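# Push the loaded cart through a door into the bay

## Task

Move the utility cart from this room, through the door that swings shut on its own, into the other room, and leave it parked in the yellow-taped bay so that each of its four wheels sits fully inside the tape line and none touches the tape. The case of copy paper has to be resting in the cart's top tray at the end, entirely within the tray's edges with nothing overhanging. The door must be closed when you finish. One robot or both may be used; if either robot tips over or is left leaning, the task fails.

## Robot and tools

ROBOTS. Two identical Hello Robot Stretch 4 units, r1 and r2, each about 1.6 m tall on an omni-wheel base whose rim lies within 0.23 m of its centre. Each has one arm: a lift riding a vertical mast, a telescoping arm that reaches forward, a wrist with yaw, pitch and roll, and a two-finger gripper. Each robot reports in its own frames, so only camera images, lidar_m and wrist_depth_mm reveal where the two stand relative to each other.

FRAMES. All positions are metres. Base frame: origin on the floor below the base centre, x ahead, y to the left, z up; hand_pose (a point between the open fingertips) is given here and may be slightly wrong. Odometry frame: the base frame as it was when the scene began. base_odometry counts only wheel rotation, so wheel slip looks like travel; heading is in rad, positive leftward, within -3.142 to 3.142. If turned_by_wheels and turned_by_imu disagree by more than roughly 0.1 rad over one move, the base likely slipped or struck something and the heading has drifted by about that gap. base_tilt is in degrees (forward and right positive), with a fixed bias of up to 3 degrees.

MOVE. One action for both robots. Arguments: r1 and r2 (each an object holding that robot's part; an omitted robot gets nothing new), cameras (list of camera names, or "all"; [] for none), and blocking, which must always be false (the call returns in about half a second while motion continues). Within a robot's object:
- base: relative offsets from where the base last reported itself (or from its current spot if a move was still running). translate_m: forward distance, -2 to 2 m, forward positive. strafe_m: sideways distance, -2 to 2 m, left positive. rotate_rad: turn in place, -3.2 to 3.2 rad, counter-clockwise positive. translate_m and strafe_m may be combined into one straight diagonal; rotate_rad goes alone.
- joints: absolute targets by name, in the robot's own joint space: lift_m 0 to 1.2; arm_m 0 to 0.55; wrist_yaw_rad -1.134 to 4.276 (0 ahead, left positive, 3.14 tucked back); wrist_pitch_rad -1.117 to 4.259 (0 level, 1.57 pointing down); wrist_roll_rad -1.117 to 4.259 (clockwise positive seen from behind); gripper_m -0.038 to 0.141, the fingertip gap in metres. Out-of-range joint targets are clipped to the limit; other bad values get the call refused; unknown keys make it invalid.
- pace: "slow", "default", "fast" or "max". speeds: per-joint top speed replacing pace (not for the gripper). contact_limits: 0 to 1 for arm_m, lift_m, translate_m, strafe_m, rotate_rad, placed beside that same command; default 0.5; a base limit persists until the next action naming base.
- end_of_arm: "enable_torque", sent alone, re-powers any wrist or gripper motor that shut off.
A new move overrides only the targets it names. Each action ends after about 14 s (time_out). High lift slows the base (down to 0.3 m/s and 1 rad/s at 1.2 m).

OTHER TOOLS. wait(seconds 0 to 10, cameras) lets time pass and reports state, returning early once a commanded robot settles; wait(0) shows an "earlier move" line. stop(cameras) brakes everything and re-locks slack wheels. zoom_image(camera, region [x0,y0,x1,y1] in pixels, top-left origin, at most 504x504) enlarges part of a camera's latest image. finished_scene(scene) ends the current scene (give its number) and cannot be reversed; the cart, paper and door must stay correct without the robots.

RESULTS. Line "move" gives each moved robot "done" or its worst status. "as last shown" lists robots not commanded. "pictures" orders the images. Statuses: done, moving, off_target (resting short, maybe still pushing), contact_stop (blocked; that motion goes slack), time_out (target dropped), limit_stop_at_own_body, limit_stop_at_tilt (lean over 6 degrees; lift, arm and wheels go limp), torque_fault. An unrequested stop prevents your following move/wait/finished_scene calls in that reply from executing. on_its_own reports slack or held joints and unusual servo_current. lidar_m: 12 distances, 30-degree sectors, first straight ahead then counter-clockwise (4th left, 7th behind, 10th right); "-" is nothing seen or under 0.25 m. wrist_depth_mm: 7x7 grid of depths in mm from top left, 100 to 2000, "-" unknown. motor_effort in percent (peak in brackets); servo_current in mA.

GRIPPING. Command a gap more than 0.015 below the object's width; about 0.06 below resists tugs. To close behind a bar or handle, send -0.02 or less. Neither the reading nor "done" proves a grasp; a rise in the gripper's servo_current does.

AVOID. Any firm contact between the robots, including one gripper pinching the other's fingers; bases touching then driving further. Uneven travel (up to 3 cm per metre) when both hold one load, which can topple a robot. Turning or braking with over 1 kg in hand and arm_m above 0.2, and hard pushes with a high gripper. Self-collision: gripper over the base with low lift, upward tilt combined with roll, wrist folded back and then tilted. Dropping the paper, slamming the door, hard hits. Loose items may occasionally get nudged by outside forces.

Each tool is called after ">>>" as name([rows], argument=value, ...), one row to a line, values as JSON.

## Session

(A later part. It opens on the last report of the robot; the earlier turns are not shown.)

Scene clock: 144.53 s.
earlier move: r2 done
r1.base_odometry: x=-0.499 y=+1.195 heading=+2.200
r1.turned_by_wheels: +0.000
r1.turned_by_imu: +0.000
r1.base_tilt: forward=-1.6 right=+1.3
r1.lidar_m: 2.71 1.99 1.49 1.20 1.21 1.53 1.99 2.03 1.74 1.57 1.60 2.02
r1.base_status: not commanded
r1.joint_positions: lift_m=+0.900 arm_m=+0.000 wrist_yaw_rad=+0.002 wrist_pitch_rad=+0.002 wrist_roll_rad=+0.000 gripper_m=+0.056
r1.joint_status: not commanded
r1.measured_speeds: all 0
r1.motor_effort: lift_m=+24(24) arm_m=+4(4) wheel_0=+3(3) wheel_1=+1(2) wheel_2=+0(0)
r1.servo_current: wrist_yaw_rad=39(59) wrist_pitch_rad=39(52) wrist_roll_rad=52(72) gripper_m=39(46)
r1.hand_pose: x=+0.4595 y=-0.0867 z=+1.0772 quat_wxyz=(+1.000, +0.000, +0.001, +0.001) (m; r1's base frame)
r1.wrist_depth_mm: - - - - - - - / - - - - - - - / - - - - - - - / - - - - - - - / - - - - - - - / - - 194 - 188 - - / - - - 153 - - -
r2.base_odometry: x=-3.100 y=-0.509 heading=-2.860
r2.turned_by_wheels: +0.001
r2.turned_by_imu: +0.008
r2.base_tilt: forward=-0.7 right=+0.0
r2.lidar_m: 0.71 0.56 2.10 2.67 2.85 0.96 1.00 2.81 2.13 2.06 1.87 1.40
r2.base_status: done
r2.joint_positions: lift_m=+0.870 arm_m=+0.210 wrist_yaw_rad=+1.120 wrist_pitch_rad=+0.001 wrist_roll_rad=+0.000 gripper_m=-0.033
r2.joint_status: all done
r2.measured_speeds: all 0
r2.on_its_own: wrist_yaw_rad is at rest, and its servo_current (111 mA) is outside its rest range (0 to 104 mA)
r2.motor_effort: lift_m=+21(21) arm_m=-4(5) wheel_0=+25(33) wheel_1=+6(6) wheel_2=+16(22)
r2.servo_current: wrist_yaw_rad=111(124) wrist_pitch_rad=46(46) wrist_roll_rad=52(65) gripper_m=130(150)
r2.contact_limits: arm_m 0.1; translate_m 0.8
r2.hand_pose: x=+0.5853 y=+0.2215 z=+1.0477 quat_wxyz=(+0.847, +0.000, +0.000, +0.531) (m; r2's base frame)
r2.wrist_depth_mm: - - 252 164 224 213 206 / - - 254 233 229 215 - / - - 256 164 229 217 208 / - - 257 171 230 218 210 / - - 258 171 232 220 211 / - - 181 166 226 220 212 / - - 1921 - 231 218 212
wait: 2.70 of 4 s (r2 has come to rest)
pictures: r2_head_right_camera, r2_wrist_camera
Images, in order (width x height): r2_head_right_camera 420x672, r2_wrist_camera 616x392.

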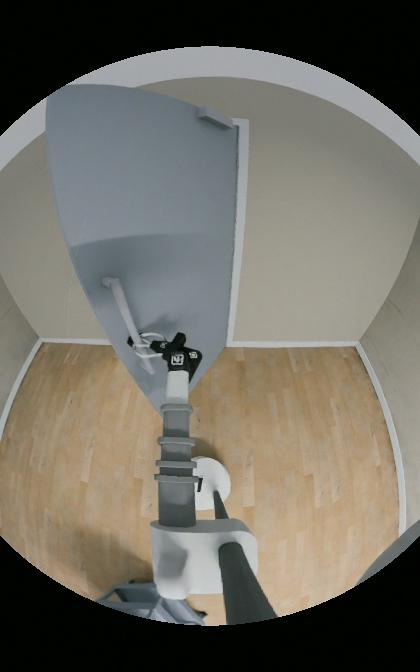

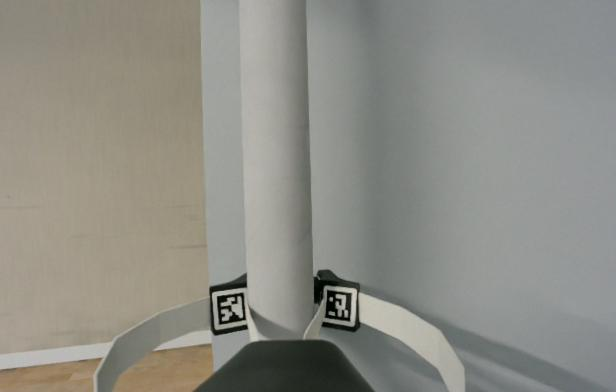

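>>> move(blocking=false, cameras=[], r2={"base":{"translate_m":-0.017,"strafe_m":-0.19},"joints":{"wrist_yaw_rad":1.3},"pace":"slow","contact_limits":{"translate_m":0.8},"speeds":{"wrist_yaw_rad":0.1}})

>>> wait(seconds=4, cameras=["r2_wrist_camera"])

>>> move(blocking=false, cameras=[], r2={"base":{"translate_m":-0.05,"strafe_m":-0.2},"joints":{"wrist_yaw_rad":1.34},"pace":"slow","contact_limits":{"translate_m":0.8},"speeds":{"wrist_yaw_rad":0.1}})

>>> wait(seconds=4, cameras=["r2_wrist_camera","r2_head_right_camera"])

Scene clock: 152.13 s.
move: r2 moving
r1: as last shown
r1.lidar_m: 2.70 1.98 1.50 1.22 1.21 1.53 1.97 2.06 1.71 1.56 1.58 2.01
r1.motor_effort: lift_m=+24(24) arm_m=+3(4) wheel_0=+3(3) wheel_1=+1(1) wheel_2=+0(0)
r1.servo_current: wrist_yaw_rad=46(52) wrist_pitch_rad=46(46) wrist_roll_rad=33(59) gripper_m=46(46)
r1.wrist_depth_mm: - - - - - - - / - - - - - - - / - - - - - - - / - - - - - - - / - - - - - - - / - - 193 - 188 - - / - - - 154 - - -
r2.base_odometry: x=-3.103 y=-0.495 heading=-2.856
r2.turned_by_wheels: +0.003
r2.turned_by_imu: +0.005
r2.base_tilt: forward=-0.6 right=+0.0
r2.lidar_m: 0.71 0.55 2.09 2.70 2.87 0.98 1.01 2.77 2.13 2.05 1.85 1.40
r2.base_status: translate_m moving; strafe_m moving
r2.joint_positions: lift_m=+0.870 arm_m=+0.210 wrist_yaw_rad=+1.156 wrist_pitch_rad=+0.001 wrist_roll_rad=+0.000 gripper_m=-0.033
r2.joint_status: wrist_yaw_rad moving
r2.measured_speeds: translate_m=-0.005 strafe_m=-0.054 rotate_rad=+0.002 lift_m=+0.000 arm_m=+0.000 wrist_yaw_rad=+0.095 wrist_pitch_rad=+0.000 wrist_roll_rad=+0.000
r2.motor_effort: lift_m=+21(21) arm_m=-5(5) wheel_0=+26(31) wheel_1=-2(5) wheel_2=+17(17)
r2.servo_current: wrist_yaw_rad=78(137) wrist_pitch_rad=39(46) wrist_roll_rad=46(52) gripper_m=137(143)
r2.contact_limits: arm_m 0.1; translate_m 0.8
r2.hand_pose: x=+0.5772 y=+0.2287 z=+1.0477 quat_wxyz=(+0.838, +0.000, +0.000, +0.546) (m; r2's base frame)
r2.wrist_depth_mm: - - 256 162 225 213 204 / - - 257 163 228 215 - / - - 258 168 228 215 206 / - - 258 168 229 216 208 / - - - 164 231 217 209 / - - 184 166 179 218 210 / - - 1921 - 231 216 210
pictures: none
No camera images: "cameras" was empty.

Scene clock: 154.73 s.
earlier move: r2 off_target
r1.base_odometry: x=-0.499 y=+1.195 heading=+2.200
r1.turned_by_wheels: +0.000
r1.turned_by_imu: +0.000
r1.base_tilt: forward=-1.6 right=+1.3
r1.lidar_m: 2.70 1.99 1.48 1.19 1.22 1.54 1.99 2.04 1.72 1.56 1.59 2.00
r1.base_status: not commanded
r1.joint_positions: lift_m=+0.900 arm_m=+0.000 wrist_yaw_rad=+0.002 wrist_pitch_rad=+0.002 wrist_roll_rad=+0.000 gripper_m=+0.056
r1.joint_status: not commanded
r1.measured_speeds: all 0
r1.motor_effort: lift_m=+24(24) arm_m=+4(4) wheel_0=+3(3) wheel_1=+1(2) wheel_2=+0(0)
r1.servo_current: wrist_yaw_rad=59(65) wrist_pitch_rad=39(52) wrist_roll_rad=65(65) gripper_m=39(46)
r1.hand_pose: x=+0.4595 y=-0.0867 z=+1.0772 quat_wxyz=(+1.000, +0.000, +0.001, +0.001) (m; r1's base frame)
r1.wrist_depth_mm: - - - - - - - / - - - - - - - / - - - - - - - / - - - - - - - / - - - - - - - / - - 193 - 187 - - / - - - 153 - - -
r2.base_odometry: x=-3.137 y=-0.322 heading=-2.856
r2.turned_by_wheels: +0.001
r2.turned_by_imu: +0.018
r2.base_tilt: forward=-0.7 right=+0.0
r2.lidar_m: 0.75 0.55 2.12 2.86 3.04 1.02 1.33 2.49 1.96 1.88 1.83 1.39
r2.base_status: done
r2.joint_positions: lift_m=+0.870 arm_m=+0.210 wrist_yaw_rad=+1.323 wrist_pitch_rad=+0.001 wrist_roll_rad=+0.000 gripper_m=-0.033
r2.joint_status: wrist_yaw_rad off_target (ended at +1.322, target +1.300)
r2.measured_speeds: all 0
r2.on_its_own: wrist_yaw_rad is at rest, and its servo_current (137 mA) is outside its rest range (0 to 104 mA)
r2.motor_effort: lift_m=+21(21) arm_m=+1(5) wheel_0=+29(35) wheel_1=+8(9) wheel_2=+13(19)
r2.servo_current: wrist_yaw_rad=137(150) wrist_pitch_rad=39(46) wrist_roll_rad=39(59) gripper_m=124(143)
r2.contact_limits: arm_m 0.1; translate_m 0.8
r2.hand_pose: x=+0.5363 y=+0.2582 z=+1.0477 quat_wxyz=(+0.789, +0.000, +0.000, +0.614) (m; r2's base frame)
r2.wrist_depth_mm: - - 258 229 220 206 196 / - - 258 232 222 208 198 / - - 259 232 223 209 199 / - - 260 233 225 209 200 / - - 263 204 226 211 201 / - - 177 168 221 211 203 / - - - - 224 209 204
wait: 2.60 of 4 s (r2 has come to rest)
pictures: r2_wrist_camera
Images, in order (width x height): r2_wrist_camera 616x392.

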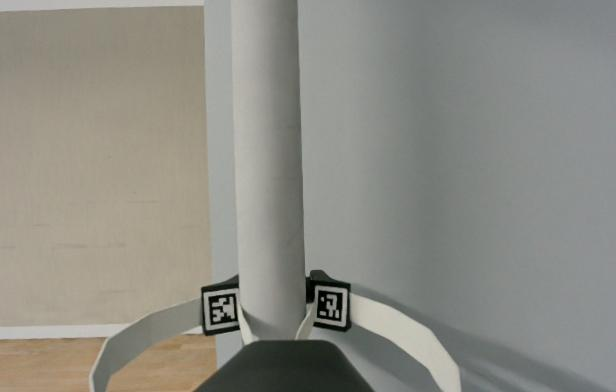

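Scene clock: 155.23 s.
move: r2 moving
r1: as last shown
r1.lidar_m: 2.70 1.99 1.49 1.21 1.22 1.52 1.98 2.02 1.72 1.56 1.58 2.03
r1.motor_effort: lift_m=+24(24) arm_m=+4(4) wheel_0=+2(3) wheel_1=+1(2) wheel_2=+0(0)
r1.servo_current: wrist_yaw_rad=52(65) wrist_pitch_rad=39(46) wrist_roll_rad=33(59) gripper_m=39(46)
r1.wrist_depth_mm: - - - - - - - / - - - - - - - / - - - - - - - / - - - - - - - / - - - - - - - / - - 194 - 187 - - / - - - 153 - - -
r2.base_odometry: x=-3.137 y=-0.309 heading=-2.852
r2.turned_by_wheels: +0.003
r2.turned_by_imu: +0.004
r2.base_tilt: forward=-0.7 right=+0.0
r2.lidar_m: 0.75 0.51 2.15 2.86 3.08 1.01 1.35 2.51 1.93 1.89 1.80 1.41
r2.base_status: translate_m moving; strafe_m moving
r2.joint_positions: lift_m=+0.870 arm_m=+0.210 wrist_yaw_rad=+1.356 wrist_pitch_rad=+0.001 wrist_roll_rad=+0.000 gripper_m=-0.033
r2.joint_status: wrist_yaw_rad moving
r2.measured_speeds: translate_m=-0.012 strafe_m=-0.050 rotate_rad=+0.001 lift_m=+0.000 arm_m=+0.000 wrist_yaw_rad=+0.012 wrist_pitch_rad=+0.000 wrist_roll_rad=+0.000
r2.motor_effort: lift_m=+21(21) arm_m=-1(1) wheel_0=+27(32) wheel_1=+2(7) wheel_2=+16(17)
r2.servo_current: wrist_yaw_rad=59(163) wrist_pitch_rad=39(46) wrist_roll_rad=39(46) gripper_m=124(130)
r2.contact_limits: arm_m 0.1; translate_m 0.8
r2.hand_pose: x=+0.5279 y=+0.2631 z=+1.0477 quat_wxyz=(+0.779, +0.000, +0.000, +0.627) (m; r2's base frame)
r2.wrist_depth_mm: - - 257 230 221 206 196 / - - 259 231 224 207 198 / - - 263 165 224 208 200 / - - 264 171 226 210 200 / - - 266 171 227 211 201 / - - 181 171 221 212 203 / - - - - 227 209 203
pictures: none
No camera images: "cameras" was empty.

Scene clock: 158.03 s.
earlier move: r2 done
r1.base_odometry: x=-0.499 y=+1.195 heading=+2.200
r1.turned_by_wheels: +0.000
r1.turned_by_imu: +0.000
r1.base_tilt: forward=-1.6 right=+1.2
r1.lidar_m: 2.70 1.98 1.48 1.19 1.19 1.53 1.98 2.02 1.72 1.57 1.60 2.02
r1.base_status: not commanded
r1.joint_positions: lift_m=+0.900 arm_m=+0.000 wrist_yaw_rad=+0.002 wrist_pitch_rad=+0.002 wrist_roll_rad=+0.000 gripper_m=+0.056
r1.joint_status: not commanded
r1.measured_speeds: all 0
r1.motor_effort: lift_m=+24(24) arm_m=+4(4) wheel_0=+2(3) wheel_1=+1(2) wheel_2=+0(0)
r1.servo_current: wrist_yaw_rad=52(78) wrist_pitch_rad=46(52) wrist_roll_rad=39(59) gripper_m=39(46)
r1.hand_pose: x=+0.4595 y=-0.0867 z=+1.0772 quat_wxyz=(+1.000, +0.000, +0.001, +0.001) (m; r1's base frame)
r1.wrist_depth_mm: - - - - - - - / - - - - - - - / - - - - - - - / - - - - - - - / - - - - - - - / - - 194 - 187 - - / - - - 153 - - -
r2.base_odometry: x=-3.146 y=-0.116 heading=-2.853
r2.turned_by_wheels: +0.000
r2.turned_by_imu: +0.013
r2.base_tilt: forward=-0.7 right=+0.0
r2.lidar_m: 0.84 0.51 2.26 3.06 1.35 1.09 - 2.23 1.73 1.69 1.81 1.41
r2.base_status: done
r2.joint_positions: lift_m=+0.870 arm_m=+0.210 wrist_yaw_rad=+1.361 wrist_pitch_rad=+0.001 wrist_roll_rad=+0.000 gripper_m=-0.033
r2.joint_status: all done
r2.measured_speeds: all 0
r2.on_its_own: wrist_yaw_rad is at rest, and its servo_current (137 mA) is outside its rest range (0 to 104 mA)
r2.motor_effort: lift_m=+21(21) arm_m=+0(3) wheel_0=+22(35) wheel_1=+5(7) wheel_2=+11(18)
r2.servo_current: wrist_yaw_rad=137(163) wrist_pitch_rad=39(46) wrist_roll_rad=52(59) gripper_m=124(137)
r2.contact_limits: arm_m 0.1; translate_m 0.8
r2.hand_pose: x=+0.5264 y=+0.2639 z=+1.0477 quat_wxyz=(+0.777, +0.000, +0.000, +0.629) (m; r2's base frame)
r2.wrist_depth_mm: - - 247 236 230 224 219 / - - 249 236 233 224 220 / - - 249 237 234 227 221 / - - 252 239 236 228 222 / - - 253 175 236 229 224 / - - 178 167 234 229 225 / - - 258 - 236 229 225
wait: 2.80 of 4 s (r2 has come to rest)
pictures: r2_head_right_camera, r2_wrist_camera
Images, in order (width x height): r2_head_right_camera 420x672, r2_wrist_camera 616x392.

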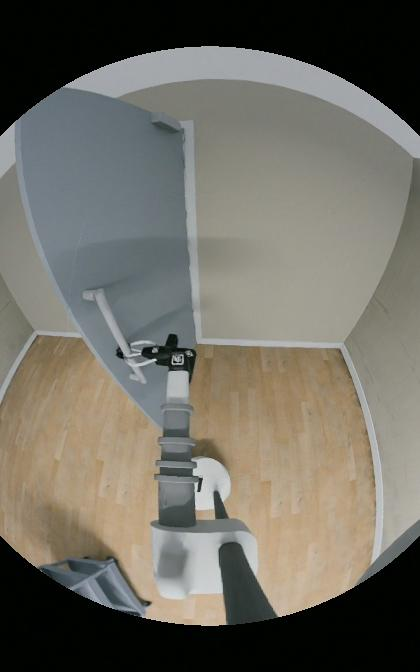

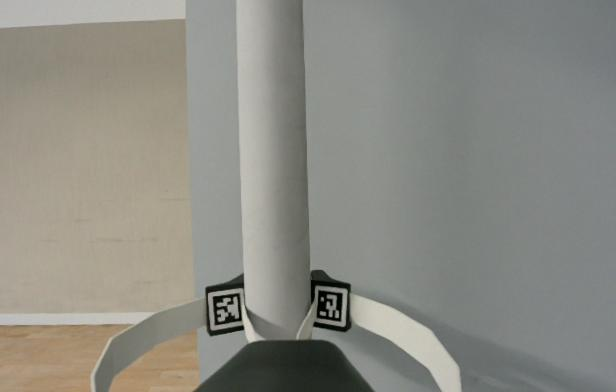

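Meanwhile r1 turns to the doorway.

>>> move(blocking=false, cameras=[], r2={"base":{"translate_m":0.02,"strafe_m":-0.26},"joints":{"wrist_yaw_rad":1.54},"pace":"slow","contact_limits":{"translate_m":0.8},"speeds":{"wrist_yaw_rad":0.1}}, r1={"base":{"rotate_rad":1.57},"joints":{"lift_m":1.13}})

>>> wait(seconds=5, cameras=["r2_wrist_camera","r2_head_left_camera"])

>>> wait(seconds=4, cameras=["r1_head_left_camera","r1_head_right_camera","r2_wrist_camera","r2_head_right_camera"])

Scene clock: 164.53 s.
move: r1 moving; r2 moving
r1.base_odometry: x=-0.499 y=+1.195 heading=+2.440
r1.turned_by_wheels: +0.240
r1.turned_by_imu: +0.240
r1.base_tilt: forward=-1.6 right=+1.3
r1.lidar_m: 2.70 1.54 1.49 1.21 1.29 1.97 1.96 2.07 1.55 1.56 1.68 2.54
r1.base_status: rotate_rad moving
r1.joint_positions: lift_m=+0.938 arm_m=+0.000 wrist_yaw_rad=+0.002 wrist_pitch_rad=+0.002 wrist_roll_rad=+0.000 gripper_m=+0.056
r1.joint_status: lift_m moving
r1.measured_speeds: translate_m=+0.002 strafe_m=+0.000 rotate_rad=+0.927 lift_m=+0.146 arm_m=+0.000 wrist_yaw_rad=+0.000 wrist_pitch_rad=+0.000 wrist_roll_rad=+0.000
r1.motor_effort: lift_m=+26(27) arm_m=+4(4) wheel_0=-9(9) wheel_1=-10(10) wheel_2=-7(8)
r1.servo_current: wrist_yaw_rad=59(59) wrist_pitch_rad=46(46) wrist_roll_rad=46(65) gripper_m=46(46)
r1.hand_pose: x=+0.4595 y=-0.0868 z=+1.1152 quat_wxyz=(+1.000, +0.000, +0.001, +0.001) (m; r1's base frame)
r1.wrist_depth_mm: - - - - - - - / - - - - - - - / - - - - - - - / - - - - - - - / - - - - - - - / - - 193 - 188 - - / - - - 153 - - -
r2.base_odometry: x=-3.151 y=-0.103 heading=-2.851
r2.turned_by_wheels: +0.002
r2.turned_by_imu: +0.003
r2.base_tilt: forward=-0.7 right=+0.0
r2.lidar_m: 0.86 0.50 2.25 3.07 1.32 1.11 - 2.18 1.71 1.66 1.81 1.43
r2.base_status: translate_m moving; strafe_m moving
r2.joint_positions: lift_m=+0.870 arm_m=+0.210 wrist_yaw_rad=+1.396 wrist_pitch_rad=+0.001 wrist_roll_rad=+0.000 gripper_m=-0.033
r2.joint_status: wrist_yaw_rad moving
r2.measured_speeds: translate_m=+0.005 strafe_m=-0.054 rotate_rad=-0.002 lift_m=+0.000 arm_m=+0.000 wrist_yaw_rad=+0.093 wrist_pitch_rad=+0.000 wrist_roll_rad=+0.000
r2.motor_effort: lift_m=+21(21) arm_m=+3(4) wheel_0=+22(30) wheel_1=-1(4) wheel_2=-1(10)
r2.servo_current: wrist_yaw_rad=91(130) wrist_pitch_rad=39(39) wrist_roll_rad=46(52) gripper_m=124(124)
r2.contact_limits: arm_m 0.1; translate_m 0.8
r2.hand_pose: x=+0.5172 y=+0.2687 z=+1.0477 quat_wxyz=(+0.766, +0.000, +0.000, +0.643) (m; r2's base frame)
r2.wrist_depth_mm: - - 249 163 230 223 217 / - - 250 163 232 224 219 / - - 251 169 234 226 220 / - - 253 169 235 227 221 / - - 255 165 236 229 223 / - - 183 170 234 229 224 / - - 259 - 237 227 224
pictures: none
No camera images: "cameras" was empty.

Scene clock: 166.13 s.
earlier move: r1 done; r2 moving
r1.base_odometry: x=-0.499 y=+1.195 heading=-2.513
r1.turned_by_wheels: +1.330
r1.turned_by_imu: +1.337
r1.base_tilt: forward=-1.6 right=+1.3
r1.lidar_m: 1.21 1.21 1.55 1.98 1.99 1.70 1.55 1.60 2.00 2.71 2.04 1.50
r1.base_status: done
r1.joint_positions: lift_m=+1.130 arm_m=+0.000 wrist_yaw_rad=+0.002 wrist_pitch_rad=+0.002 wrist_roll_rad=+0.000 gripper_m=+0.056
r1.joint_status: all done
r1.measured_speeds: all 0
r1.motor_effort: lift_m=+24(27) arm_m=+0(4) wheel_0=-3(10) wheel_1=-3(10) wheel_2=+0(8)
r1.servo_current: wrist_yaw_rad=52(65) wrist_pitch_rad=39(52) wrist_roll_rad=52(65) gripper_m=46(52)
r1.hand_pose: x=+0.4595 y=-0.0868 z=+1.3071 quat_wxyz=(+1.000, +0.000, +0.001, +0.001) (m; r1's base frame)
r1.wrist_depth_mm: - - - - - - - / - 946 - - - - - / - 960 - - - - - / - 946 - - - - - / - 960 - - - - - / - 960 190 - 188 - - / - 151 189 153 - 1182 -
r2.base_odometry: x=-3.205 y=+0.038 heading=-2.851
r2.turned_by_wheels: -0.001
r2.turned_by_imu: +0.003
r2.base_tilt: forward=-0.7 right=+0.0
r2.lidar_m: 0.99 0.50 2.22 3.22 1.20 1.18 - 2.01 1.57 1.53 1.64 1.40
r2.base_status: translate_m moving; strafe_m moving
r2.joint_positions: lift_m=+0.870 arm_m=+0.210 wrist_yaw_rad=+1.545 wrist_pitch_rad=+0.001 wrist_roll_rad=+0.000 gripper_m=-0.033
r2.joint_status: wrist_yaw_rad moving
r2.measured_speeds: translate_m=+0.009 strafe_m=-0.099 rotate_rad=-0.001 lift_m=+0.000 arm_m=+0.000 wrist_yaw_rad=+0.021 wrist_pitch_rad=+0.000 wrist_roll_rad=+0.000
r2.motor_effort: lift_m=+21(21) arm_m=-2(4) wheel_0=+18(30) wheel_1=-2(4) wheel_2=+1(10)
r2.servo_current: wrist_yaw_rad=72(130) wrist_pitch_rad=46(46) wrist_roll_rad=52(59) gripper_m=124(130)
r2.contact_limits: arm_m 0.1; translate_m 0.8
r2.hand_pose: x=+0.4756 y=+0.2861 z=+1.0477 quat_wxyz=(+0.716, +0.000, +0.000, +0.698) (m; r2's base frame)
r2.wrist_depth_mm: - - 250 164 231 224 217 / - - 251 164 233 224 220 / - - 252 165 235 227 220 / - - 253 165 236 228 222 / - - 256 166 237 229 224 / - - 186 167 180 230 224 / - - 258 - 238 228 225
wait: 1.60 of 5 s (r1 has come to rest)
pictures: r2_head_left_camera, r2_wrist_camera
Images, in order (width x height): r2_head_left_camera 420x672, r2_wrist_camera 616x392.

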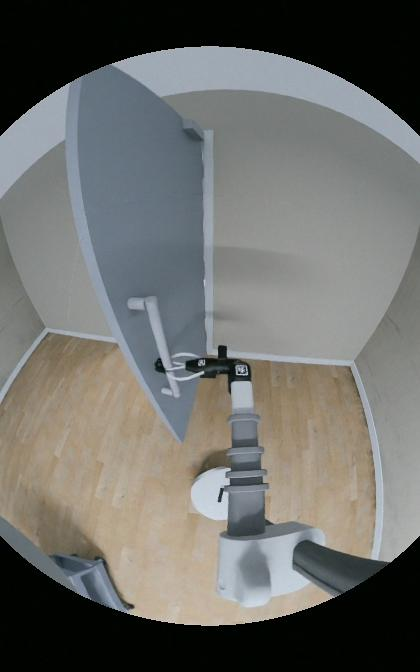

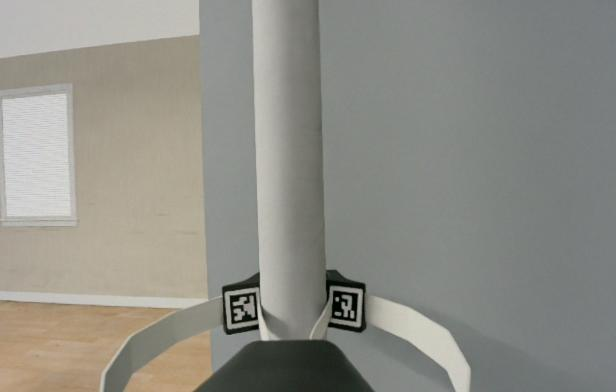

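Scene clock: 167.83 s.
earlier move: r2 done
r1.base_odometry: x=-0.499 y=+1.195 heading=-2.513
r1.turned_by_wheels: +0.000
r1.turned_by_imu: +0.000
r1.base_tilt: forward=-1.6 right=+1.3
r1.lidar_m: 1.22 1.21 1.54 1.97 2.00 1.71 1.56 1.58 2.03 2.71 2.00 1.47
r1.base_status: done
r1.joint_positions: lift_m=+1.130 arm_m=+0.000 wrist_yaw_rad=+0.002 wrist_pitch_rad=+0.002 wrist_roll_rad=+0.000 gripper_m=+0.056
r1.joint_status: all done
r1.measured_speeds: all 0
r1.motor_effort: lift_m=+24(27) arm_m=-3(4) wheel_0=-3(10) wheel_1=-3(10) wheel_2=+0(8)
r1.servo_current: wrist_yaw_rad=46(65) wrist_pitch_rad=46(52) wrist_roll_rad=52(72) gripper_m=39(52)
r1.hand_pose: x=+0.4595 y=-0.0868 z=+1.3071 quat_wxyz=(+1.000, +0.000, +0.001, +0.001) (m; r1's base frame)
r1.wrist_depth_mm: - - - - - - - / - 946 - - - - - / - 960 - - - - - / - 960 - - - - - / - 946 - - - - - / - 960 190 - 187 - - / - 151 - 153 - 1160 -
r2.base_odometry: x=-3.239 y=+0.127 heading=-2.851
r2.turned_by_wheels: +0.000
r2.turned_by_imu: +0.002
r2.base_tilt: forward=-0.7 right=+0.0
r2.lidar_m: 1.13 0.48 2.18 3.31 1.29 1.28 4.16 1.88 1.45 1.44 1.56 1.38
r2.base_status: done
r2.joint_positions: lift_m=+0.870 arm_m=+0.210 wrist_yaw_rad=+1.552 wrist_pitch_rad=+0.001 wrist_roll_rad=+0.000 gripper_m=-0.033
r2.joint_status: all done
r2.measured_speeds: all 0
r2.motor_effort: lift_m=+21(21) arm_m=-3(4) wheel_0=+16(30) wheel_1=+2(4) wheel_2=-2(10)
r2.servo_current: wrist_yaw_rad=72(130) wrist_pitch_rad=39(46) wrist_roll_rad=46(59) gripper_m=124(130)
r2.contact_limits: arm_m 0.1; translate_m 0.8
r2.hand_pose: x=+0.4738 y=+0.2867 z=+1.0477 quat_wxyz=(+0.714, +0.000, +0.000, +0.700) (m; r2's base frame)
r2.wrist_depth_mm: - - 244 163 236 234 229 / - - 244 163 237 234 231 / - - 246 168 239 234 231 / - - 248 168 240 236 233 / - - 249 165 241 237 236 / - - 184 166 242 239 236 / - - 253 - - 238 238
wait: 1.70 of 4 s (r2 has come to rest)
pictures: r1_head_left_camera, r1_head_right_camera, r2_head_right_camera, r2_wrist_camera
Images, in order (width x height): r1_head_left_camera 420x672, r1_head_right_camera 420x672, r2_head_right_camera 420x672, r2_wrist_camera 616x392.

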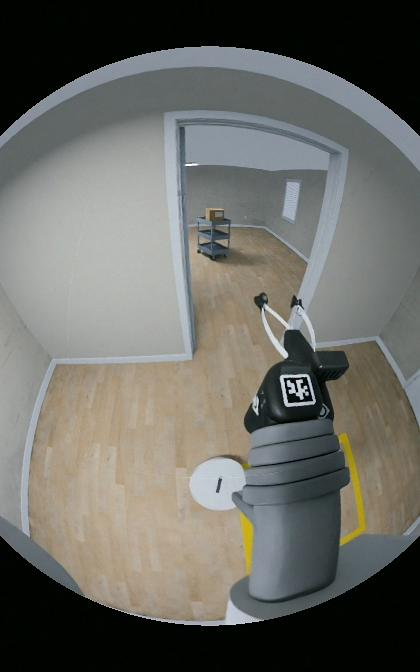

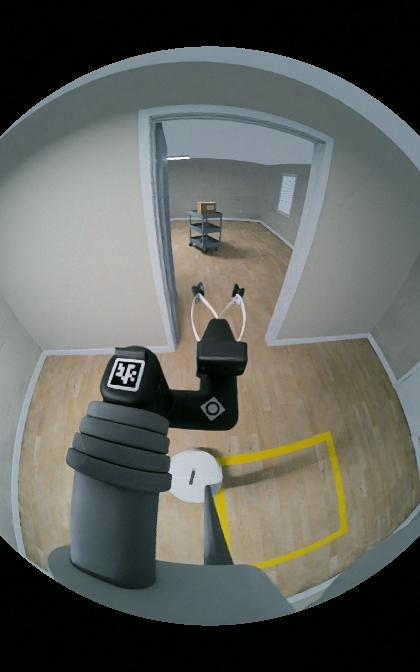

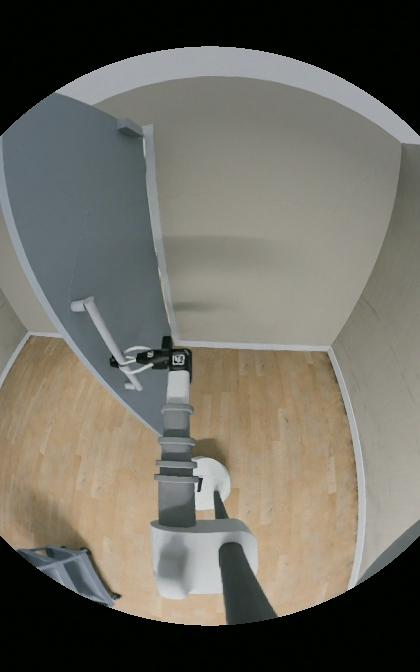

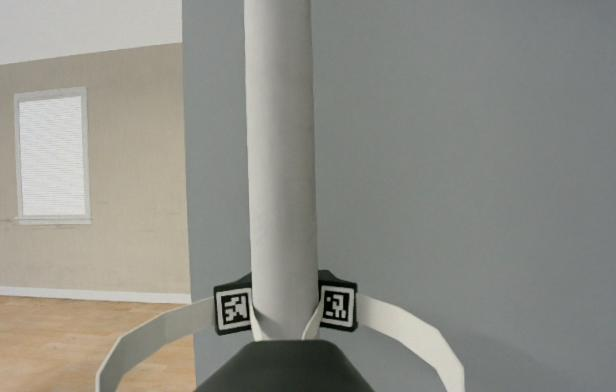

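>>> move(blocking=false, cameras=[], r1={"base":{"translate_m":1.2,"strafe_m":-0.18},"joints":{"wrist_pitch_rad":0.7}})

>>> wait(seconds=8, cameras=["r1_head_left_camera","r1_head_right_camera"])

>>> zoom_image(camera="r1_head_right_camera", region=[120, 150, 320, 310])

Scene clock: 201.40 s.
move: r1 moving
r1.base_odometry: x=-0.527 y=+1.180 heading=-2.513
r1.turned_by_wheels: +0.000
r1.turned_by_imu: +0.000
r1.base_tilt: forward=-1.6 right=+1.3
r1.lidar_m: 1.17 1.15 1.51 1.98 2.01 1.75 1.59 1.63 2.06 2.71 1.95 1.44
r1.base_status: translate_m moving; strafe_m moving
r1.joint_positions: lift_m=+1.130 arm_m=+0.000 wrist_yaw_rad=+0.002 wrist_pitch_rad=+0.564 wrist_roll_rad=+0.000 gripper_m=+0.056
r1.joint_status: wrist_pitch_rad moving
r1.measured_speeds: translate_m=+0.122 strafe_m=-0.018 rotate_rad=-0.002 lift_m=+0.000 arm_m=+0.000 wrist_yaw_rad=+0.000 wrist_pitch_rad=+1.457 wrist_roll_rad=+0.000
r1.motor_effort: lift_m=+24(24) arm_m=-4(4) wheel_0=+7(8) wheel_1=+7(7) wheel_2=-9(9)
r1.servo_current: wrist_yaw_rad=52(52) wrist_pitch_rad=52(85) wrist_roll_rad=46(59) gripper_m=39(46)
r1.hand_pose: x=+0.4149 y=-0.0869 z=+1.1536 quat_wxyz=(+0.961, +0.000, +0.278, +0.001) (m; r1's base frame)
r1.wrist_depth_mm: - 842 - - - - 976 / - 917 - - - - - / - 991 - - - - - / - 1060 - - - - - / - 1160 1983 - - 1464 - / - - 192 1708 188 1537 1576 / - 151 1430 153 1430 1430 1499
r2: as last shown
r2.turned_by_imu: +0.000
r2.lidar_m: 1.13 0.51 2.18 3.30 1.27 1.30 4.12 1.87 1.47 1.43 1.56 1.39
r2.motor_effort: lift_m=+21(21) arm_m=-3(4) wheel_0=+15(16) wheel_1=+2(2) wheel_2=-2(3)
r2.servo_current: wrist_yaw_rad=59(78) wrist_pitch_rad=46(46) wrist_roll_rad=52(59) gripper_m=117(130)
r2.contact_limits: arm_m 0.1; translate_m 0.8
r2.wrist_depth_mm: - - 244 163 236 233 229 / - - 245 163 236 234 231 / - - 247 168 239 235 232 / - - 247 168 240 236 232 / - - 250 165 240 237 234 / - - 183 166 241 239 236 / - - 253 - - 237 236
pictures: none
No camera images: "cameras" was empty.

Scene clock: 206.43 s.
earlier move: r1 done
r1.base_odometry: x=-1.576 y=+0.635 heading=-2.513
r1.turned_by_wheels: +0.000
r1.turned_by_imu: -0.001
r1.base_tilt: forward=-1.6 right=+1.3
r1.lidar_m: 2.48 0.73 0.43 0.44 2.36 2.95 2.75 2.80 2.62 0.56 0.52 3.06
r1.base_status: done
r1.joint_positions: lift_m=+1.130 arm_m=+0.000 wrist_yaw_rad=+0.002 wrist_pitch_rad=+0.699 wrist_roll_rad=+0.000 gripper_m=+0.056
r1.joint_status: all done
r1.measured_speeds: all 0
r1.motor_effort: lift_m=+24(24) arm_m=-4(4) wheel_0=+3(9) wheel_1=+1(7) wheel_2=+1(10)
r1.servo_current: wrist_yaw_rad=46(72) wrist_pitch_rad=46(85) wrist_roll_rad=52(72) gripper_m=39(46)
r1.hand_pose: x=+0.3918 y=-0.0869 z=+1.1221 quat_wxyz=(+0.939, +0.000, +0.343, +0.001) (m; r1's base frame)
r1.wrist_depth_mm: - - - - - - - / - - - - - - - / - - - - - - - / 1661 - - - - 1921 1983 / - 1708 1756 1756 1708 1708 1661 / - 1537 194 1464 188 1464 1430 / - 1281 1281 153 1336 1255 1336
r2.base_odometry: x=-3.239 y=+0.127 heading=-2.851
r2.turned_by_wheels: +0.000
r2.turned_by_imu: +0.001
r2.base_tilt: forward=-0.7 right=+0.1
r2.lidar_m: 1.15 0.47 2.20 3.30 1.29 1.30 4.13 1.85 1.46 1.41 1.56 1.38
r2.base_status: not commanded
r2.joint_positions: lift_m=+0.870 arm_m=+0.210 wrist_yaw_rad=+1.552 wrist_pitch_rad=+0.001 wrist_roll_rad=+0.000 gripper_m=-0.033
r2.joint_status: not commanded
r2.measured_speeds: all 0
r2.motor_effort: lift_m=+21(21) arm_m=-3(4) wheel_0=+15(16) wheel_1=+2(2) wheel_2=-2(3)
r2.servo_current: wrist_yaw_rad=65(85) wrist_pitch_rad=33(46) wrist_roll_rad=39(59) gripper_m=124(130)
r2.contact_limits: arm_m 0.1; translate_m 0.8
r2.hand_pose: x=+0.4738 y=+0.2867 z=+1.0477 quat_wxyz=(+0.714, +0.000, +0.000, +0.700) (m; r2's base frame)
r2.wrist_depth_mm: - - 243 163 236 232 229 / - - 246 163 238 234 230 / - - 247 168 239 235 233 / - - 248 167 240 236 233 / - - 250 165 241 237 235 / - - 183 166 240 239 236 / - - 253 - - 239 237
wait: 5.03 of 8 s (r1 has come to rest)
pictures: r1_head_left_camera, r1_head_right_camera
Images, in order (width x height): r1_head_left_camera 420x672, r1_head_right_camera 420x672.

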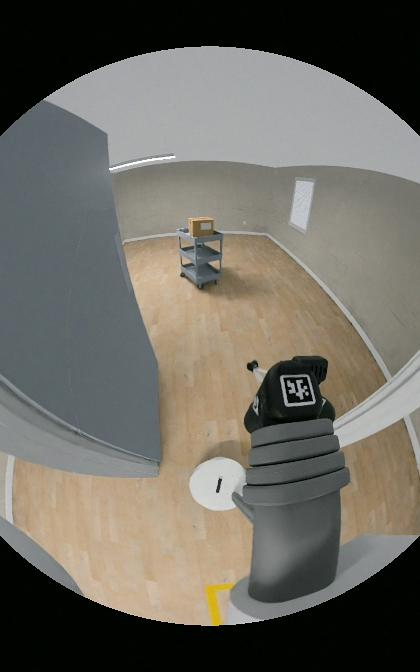

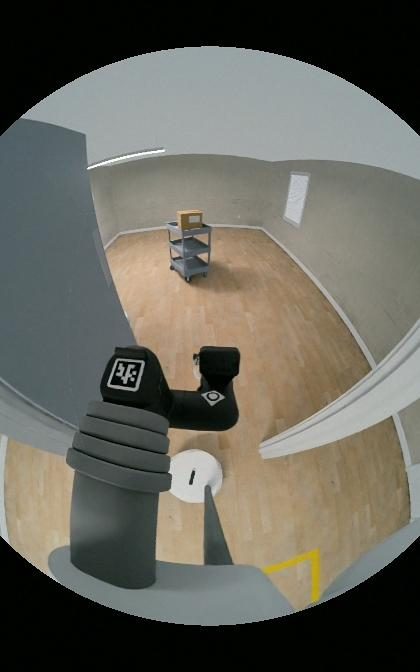

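Scaled by 2.520 from the camera's 420x672 image, which has a finer 600x960 frame.

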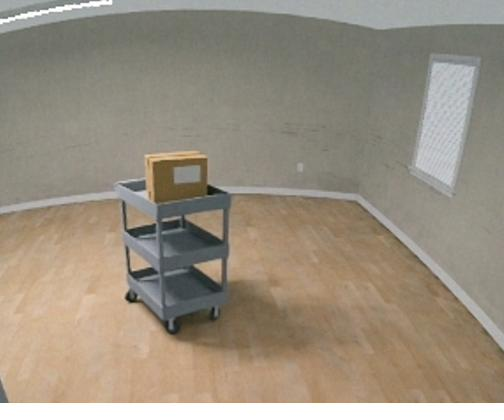

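>>> move(blocking=false, cameras=[], r1={"base":{"translate_m":1.35},"joints":{"wrist_pitch_rad":1.57,"wrist_roll_rad":1.57,"gripper_m":0.1}})

>>> wait(seconds=8, cameras=["r1_head_left_camera","r1_head_right_camera","r1_wrist_camera"])

>>> zoom_image(camera="r1_head_right_camera", region=[100, 200, 300, 440])

Scene clock: 213.40 s.
move: r1 moving
r1.base_odometry: x=-1.601 y=+0.617 heading=-2.513
r1.turned_by_wheels: +0.000
r1.turned_by_imu: +0.000
r1.base_tilt: forward=-1.6 right=+1.2
r1.lidar_m: 2.43 0.79 0.45 0.41 2.36 2.95 2.77 2.80 2.59 0.52 0.52 3.03
r1.base_status: translate_m moving
r1.joint_positions: lift_m=+1.130 arm_m=+0.000 wrist_yaw_rad=+0.002 wrist_pitch_rad=+1.282 wrist_roll_rad=+0.582 gripper_m=+0.075
r1.joint_status: wrist_pitch_rad moving; wrist_roll_rad moving; gripper_m moving
r1.measured_speeds: translate_m=+0.122 strafe_m=+0.000 rotate_rad=+0.001 lift_m=+0.000 arm_m=+0.000 wrist_yaw_rad=+0.000 wrist_pitch_rad=+1.816 wrist_roll_rad=+1.820
r1.motor_effort: lift_m=+24(24) arm_m=-4(4) wheel_0=+5(8) wheel_1=+6(7) wheel_2=-8(9)
r1.servo_current: wrist_yaw_rad=46(65) wrist_pitch_rad=72(78) wrist_roll_rad=98(124) gripper_m=72(72)
r1.hand_pose: x=+0.2533 y=-0.0872 z=+1.0313 quat_wxyz=(+0.768, +0.229, +0.573, -0.171) (m; r1's base frame)
r1.wrist_depth_mm: 1708 1661 1537 1537 1464 1430 1397 / 1756 1576 1537 1464 1366 1366 1308 / 1576 1499 1464 1397 1366 1308 1205 / 1537 1464 1397 1366 1281 1229 1229 / - 1366 1308 1281 1229 1182 809 / - 1255 196 1205 190 1138 1098 / - 145 1205 151 946 1098 1060
r2: as last shown
r2.turned_by_imu: +0.000
r2.lidar_m: 1.18 0.48 2.22 3.32 1.29 1.32 4.13 1.85 1.45 1.42 1.55 1.39
r2.motor_effort: lift_m=+21(21) arm_m=-3(4) wheel_0=+16(16) wheel_1=+2(2) wheel_2=-2(3)
r2.servo_current: wrist_yaw_rad=59(78) wrist_pitch_rad=39(46) wrist_roll_rad=46(52) gripper_m=130(130)
r2.contact_limits: arm_m 0.1; translate_m 0.8
r2.wrist_depth_mm: - - 245 163 236 233 229 / - - 245 163 237 234 229 / - - 247 168 238 235 231 / - - 248 168 239 236 233 / - - 250 165 242 237 234 / - - 183 166 240 238 235 / - - 253 - - 239 237
pictures: none
No camera images: "cameras" was empty.

Scene clock: 218.90 s.
earlier move: r1 done
r1.base_odometry: x=-2.668 y=-0.159 heading=-2.513
r1.turned_by_wheels: +0.000
r1.turned_by_imu: +0.000
r1.base_tilt: forward=-1.6 right=+1.3
r1.lidar_m: 1.19 1.18 1.04 0.87 0.68 0.82 4.12 1.19 1.43 2.21 2.25 2.83
r1.base_status: done
r1.joint_positions: lift_m=+1.130 arm_m=+0.000 wrist_yaw_rad=+0.002 wrist_pitch_rad=+1.568 wrist_roll_rad=+1.568 gripper_m=+0.100
r1.joint_status: all done
r1.measured_speeds: all 0
r1.motor_effort: lift_m=+24(24) arm_m=-4(4) wheel_0=+1(9) wheel_1=+2(7) wheel_2=+2(10)
r1.servo_current: wrist_yaw_rad=59(72) wrist_pitch_rad=46(78) wrist_roll_rad=59(124) gripper_m=39(85)
r1.hand_pose: x=+0.1719 y=-0.0874 z=+1.0194 quat_wxyz=(+0.502, +0.499, +0.501, -0.498) (m; r1's base frame)
r1.wrist_depth_mm: 1255 1229 1255 1255 1255 1229 1229 / 1229 1255 1229 1229 1229 1255 1255 / 1229 1255 1229 1255 1255 1229 1255 / 1255 1205 1255 1229 1025 1229 1255 / 1229 1229 1229 1008 1042 1229 357 / 1255 1205 215 1229 198 1229 1255 / 1229 1205 1229 145 1255 1255 1229
r2.base_odometry: x=-3.239 y=+0.127 heading=-2.851
r2.turned_by_wheels: +0.000
r2.turned_by_imu: +0.001
r2.base_tilt: forward=-0.7 right=+0.0
r2.lidar_m: 1.16 0.50 0.87 0.89 1.27 1.33 4.12 1.88 1.46 1.43 1.57 1.39
r2.base_status: not commanded
r2.joint_positions: lift_m=+0.870 arm_m=+0.210 wrist_yaw_rad=+1.552 wrist_pitch_rad=+0.001 wrist_roll_rad=+0.000 gripper_m=-0.033
r2.joint_status: not commanded
r2.measured_speeds: all 0
r2.motor_effort: lift_m=+21(21) arm_m=-3(4) wheel_0=+16(16) wheel_1=+2(2) wheel_2=-2(3)
r2.servo_current: wrist_yaw_rad=65(85) wrist_pitch_rad=39(46) wrist_roll_rad=46(65) gripper_m=117(130)
r2.contact_limits: arm_m 0.1; translate_m 0.8
r2.hand_pose: x=+0.4738 y=+0.2867 z=+1.0477 quat_wxyz=(+0.714, +0.000, +0.000, +0.700) (m; r2's base frame)
r2.wrist_depth_mm: - - 244 163 236 234 229 / - - 246 163 237 234 231 / - - 247 168 239 235 232 / - - 249 168 239 236 234 / - - 249 165 243 238 235 / - - 183 166 242 239 235 / - - 254 - - 239 237
wait: 5.50 of 8 s (r1 has come to rest)
pictures: r1_head_left_camera, r1_head_right_camera, r1_wrist_camera
Images, in order (width x height): r1_head_left_camera 420x672, r1_head_right_camera 420x672, r1_wrist_camera 616x392.

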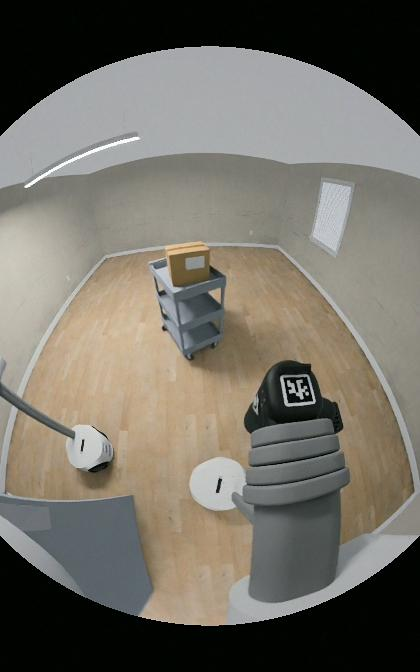

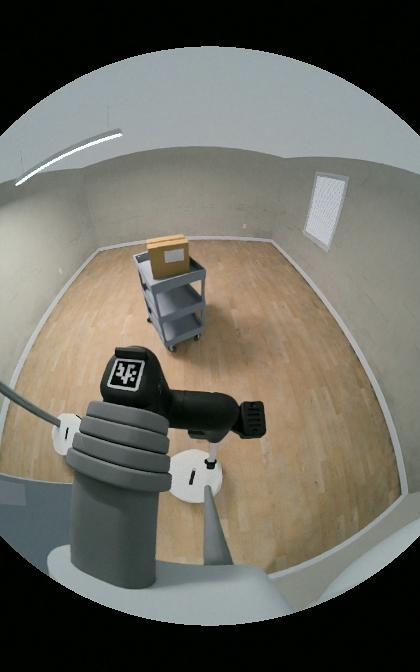

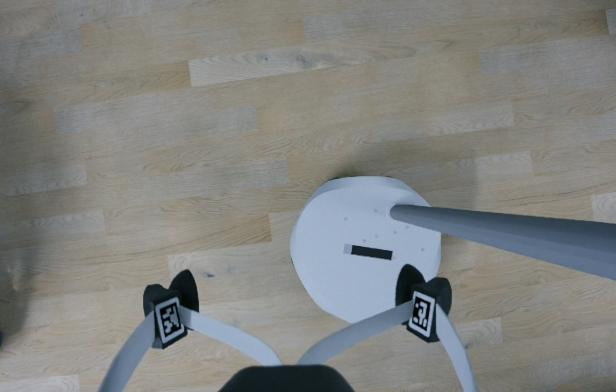

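Scaled by 2.100 from the camera's 420x672 image, which has a finer 600x960 frame.

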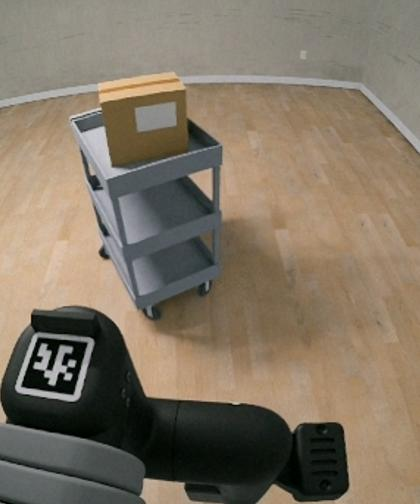

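>>> move(blocking=false, cameras=[], r1={"base":{"translate_m":0.4,"strafe_m":0.2},"joints":{"arm_m":0.3}})

>>> wait(seconds=8, cameras=["r1_head_right_camera","r1_wrist_camera"])

>>> wait(seconds=2, cameras=["r1_head_left_camera","r1_wrist_camera"])

>>> zoom_image(camera="r1_head_left_camera", region=[100, 220, 300, 440])

Scene clock: 236.77 s.
move: r1 moving
r1.base_odometry: x=-2.684 y=-0.190 heading=-2.512
r1.turned_by_wheels: +0.000
r1.turned_by_imu: +0.000
r1.base_tilt: forward=-1.6 right=+1.3
r1.lidar_m: 1.16 1.16 2.69 0.84 0.67 0.81 4.17 1.22 1.47 2.23 2.27 2.85
r1.base_status: translate_m moving; strafe_m moving
r1.joint_positions: lift_m=+1.130 arm_m=+0.051 wrist_yaw_rad=+0.002 wrist_pitch_rad=+1.568 wrist_roll_rad=+1.568 gripper_m=+0.100
r1.joint_status: arm_m moving
r1.measured_speeds: translate_m=+0.122 strafe_m=+0.059 rotate_rad=+0.006 lift_m=+0.000 arm_m=+0.195 wrist_yaw_rad=+0.000 wrist_pitch_rad=+0.000 wrist_roll_rad=+0.000
r1.motor_effort: lift_m=+24(24) arm_m=+5(7) wheel_0=+5(5) wheel_1=+7(10) wheel_2=-8(10)
r1.servo_current: wrist_yaw_rad=59(59) wrist_pitch_rad=39(52) wrist_roll_rad=46(52) gripper_m=46(46)
r1.hand_pose: x=+0.2226 y=-0.0874 z=+1.0194 quat_wxyz=(+0.502, +0.499, +0.501, -0.498) (m; r1's base frame)
r1.wrist_depth_mm: 1255 1229 1229 1229 1255 1255 1229 / 1229 1281 1229 1229 1205 1229 1255 / 1229 1205 1229 1229 1205 1255 1229 / 1205 1255 1229 1205 1025 1229 1229 / 1205 1205 1255 1042 1025 1229 1255 / 1205 1255 215 1229 197 1255 1281 / 1255 1229 1255 145 1255 1255 1229
r2: as last shown
r2.turned_by_imu: +0.000
r2.lidar_m: 1.16 0.48 0.86 0.88 1.27 1.34 4.13 1.87 1.48 1.42 1.53 1.39
r2.servo_current: wrist_yaw_rad=72(78) wrist_pitch_rad=33(46) wrist_roll_rad=46(59) gripper_m=124(130)
r2.contact_limits: arm_m 0.1; translate_m 0.8
r2.wrist_depth_mm: - - 245 163 236 233 229 / - - 246 163 237 234 231 / - - 248 169 239 235 232 / - - 248 168 240 236 234 / - - 250 165 242 237 235 / - - 184 166 241 238 236 / - - 253 - - 238 236
pictures: none
No camera images: "cameras" was empty.

Scene clock: 239.13 s.
earlier move: r1 done
r1.base_odometry: x=-2.873 y=-0.556 heading=-2.512
r1.turned_by_wheels: +0.000
r1.turned_by_imu: +0.001
r1.base_tilt: forward=-1.6 right=+1.3
r1.lidar_m: 0.74 0.83 2.55 0.75 0.71 0.73 1.28 1.65 2.00 2.37 2.42 3.03
r1.base_status: done
r1.joint_positions: lift_m=+1.130 arm_m=+0.300 wrist_yaw_rad=+0.002 wrist_pitch_rad=+1.568 wrist_roll_rad=+1.568 gripper_m=+0.100
r1.joint_status: all done
r1.measured_speeds: all 0
r1.motor_effort: lift_m=+23(24) arm_m=+4(7) wheel_0=+3(6) wheel_1=+0(10) wheel_2=-1(10)
r1.servo_current: wrist_yaw_rad=52(65) wrist_pitch_rad=46(52) wrist_roll_rad=46(65) gripper_m=39(46)
r1.hand_pose: x=+0.4718 y=-0.0874 z=+1.0194 quat_wxyz=(+0.502, +0.499, +0.501, -0.498) (m; r1's base frame)
r1.wrist_depth_mm: 1229 1229 1229 1229 1229 1229 1229 / 1229 1205 1205 1229 1205 1229 1229 / 1205 1255 1229 1255 1205 1205 1229 / - 1229 1255 1255 1229 1025 1255 / - - 1205 1229 1182 1025 1229 / - 190 215 1229 198 1025 1255 / - 163 1229 145 1205 1255 1255
r2.base_odometry: x=-3.239 y=+0.127 heading=-2.851
r2.turned_by_wheels: +0.000
r2.turned_by_imu: +0.000
r2.base_tilt: forward=-0.7 right=+0.0
r2.lidar_m: 1.15 0.49 2.17 0.72 0.82 1.31 4.12 1.85 1.45 1.42 1.56 1.38
r2.base_status: not commanded
r2.joint_positions: lift_m=+0.870 arm_m=+0.210 wrist_yaw_rad=+1.552 wrist_pitch_rad=+0.001 wrist_roll_rad=+0.000 gripper_m=-0.033
r2.joint_status: not commanded
r2.measured_speeds: all 0
r2.motor_effort: lift_m=+21(21) arm_m=-4(4) wheel_0=+16(16) wheel_1=+2(2) wheel_2=-2(3)
r2.servo_current: wrist_yaw_rad=59(78) wrist_pitch_rad=39(46) wrist_roll_rad=52(59) gripper_m=124(130)
r2.contact_limits: arm_m 0.1; translate_m 0.8
r2.hand_pose: x=+0.4738 y=+0.2867 z=+1.0477 quat_wxyz=(+0.714, +0.000, +0.000, +0.700) (m; r2's base frame)
r2.wrist_depth_mm: - 831 244 162 236 234 229 / 960 976 244 164 237 234 231 / - - 248 168 239 235 232 / - - 248 168 239 236 233 / - - 250 165 241 237 234 / - - 183 167 241 239 236 / - - 253 - - 238 236
wait: 2.37 of 8 s (r1 has come to rest)
pictures: r1_head_right_camera, r1_wrist_camera
Images, in order (width x height): r1_head_right_camera 420x672, r1_wrist_camera 616x392.

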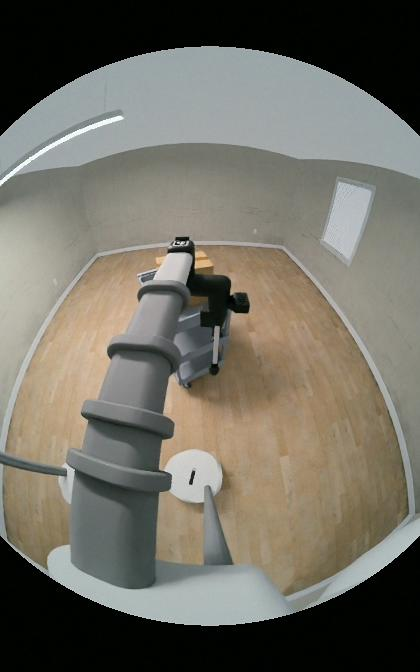

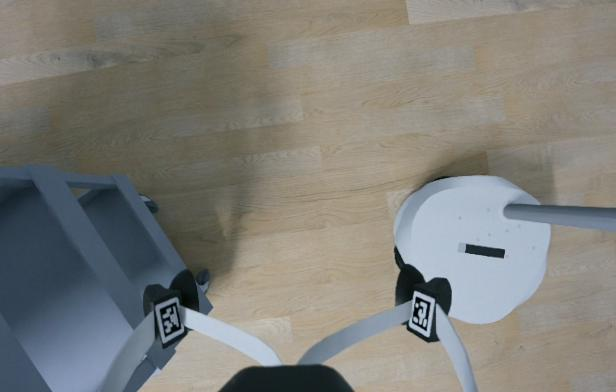

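Scene clock: 241.13 s.
r1.base_odometry: x=-2.873 y=-0.556 heading=-2.512
r1.turned_by_wheels: +0.000
r1.turned_by_imu: +0.000
r1.base_tilt: forward=-1.6 right=+1.3
r1.lidar_m: 0.72 0.84 2.56 0.77 0.72 0.73 1.30 1.65 1.98 2.37 2.41 3.01
r1.base_status: done
r1.joint_positions: lift_m=+1.130 arm_m=+0.300 wrist_yaw_rad=+0.002 wrist_pitch_rad=+1.568 wrist_roll_rad=+1.568 gripper_m=+0.100
r1.joint_status: all done
r1.measured_speeds: all 0
r1.motor_effort: lift_m=+23(24) arm_m=+4(7) wheel_0=+3(6) wheel_1=-1(10) wheel_2=-1(10)
r1.servo_current: wrist_yaw_rad=52(65) wrist_pitch_rad=39(52) wrist_roll_rad=46(65) gripper_m=46(46)
r1.hand_pose: x=+0.4718 y=-0.0874 z=+1.0194 quat_wxyz=(+0.502, +0.499, +0.501, -0.498) (m; r1's base frame)
r1.wrist_depth_mm: 1205 1205 1205 1229 1205 1229 1255 / 1229 1229 1229 1229 1255 1205 1229 / 1281 1229 1229 1229 1229 1229 1229 / - 1229 1255 1255 1229 1025 1229 / - - 1229 1255 1182 1025 1255 / - 190 215 1229 197 1025 1229 / - 163 1229 145 1255 1229 1229
r2.base_odometry: x=-3.239 y=+0.127 heading=-2.851
r2.turned_by_wheels: +0.000
r2.turned_by_imu: +0.000
r2.base_tilt: forward=-0.7 right=+0.0
r2.lidar_m: 1.14 0.49 2.19 0.73 0.81 1.32 4.11 1.88 1.43 1.43 1.56 1.36
r2.base_status: not commanded
r2.joint_positions: lift_m=+0.870 arm_m=+0.210 wrist_yaw_rad=+1.552 wrist_pitch_rad=+0.001 wrist_roll_rad=+0.000 gripper_m=-0.033
r2.joint_status: not commanded
r2.measured_speeds: all 0
r2.motor_effort: lift_m=+21(21) arm_m=-4(4) wheel_0=+16(16) wheel_1=+2(2) wheel_2=-2(3)
r2.servo_current: wrist_yaw_rad=72(78) wrist_pitch_rad=39(46) wrist_roll_rad=39(59) gripper_m=117(130)
r2.contact_limits: arm_m 0.1; translate_m 0.8
r2.hand_pose: x=+0.4738 y=+0.2867 z=+1.0477 quat_wxyz=(+0.714, +0.000, +0.000, +0.700) (m; r2's base frame)
r2.wrist_depth_mm: - 854 244 163 236 233 230 / 976 946 245 163 238 233 230 / - - 247 168 238 234 232 / - - 248 168 240 236 233 / - - 250 165 241 237 235 / - - 183 166 241 238 235 / - - 253 - - 239 237
wait: 2.00 s; at rest by 0.27 s
pictures: r1_head_left_camera, r1_wrist_camera
Images, in order (width x height): r1_head_left_camera 420x672, r1_wrist_camera 616x392.

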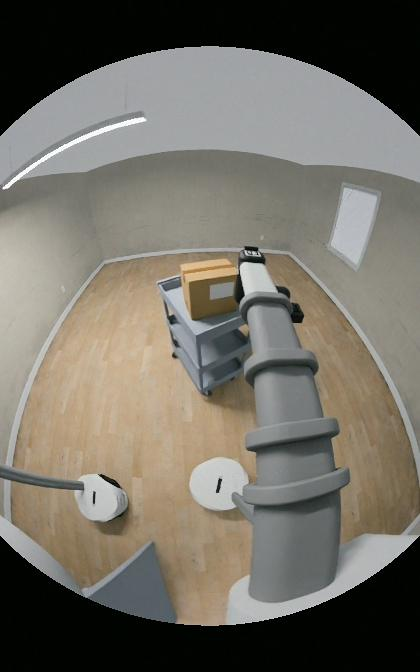

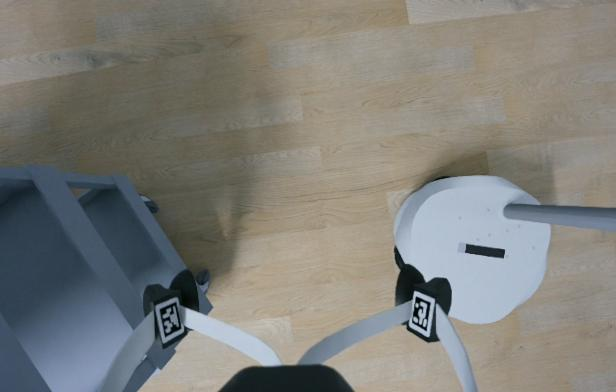

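Scaled by 2.291 from the camera's 420x672 image, which has a finer 600x960 frame.

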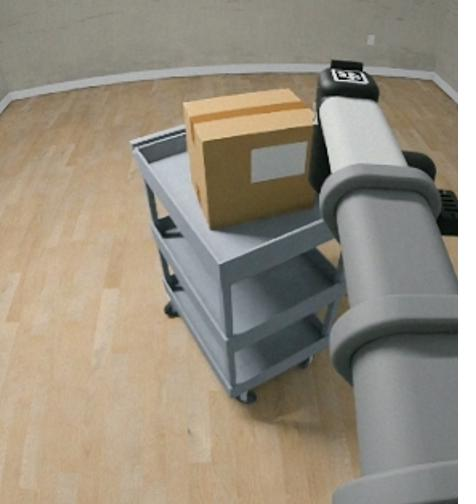

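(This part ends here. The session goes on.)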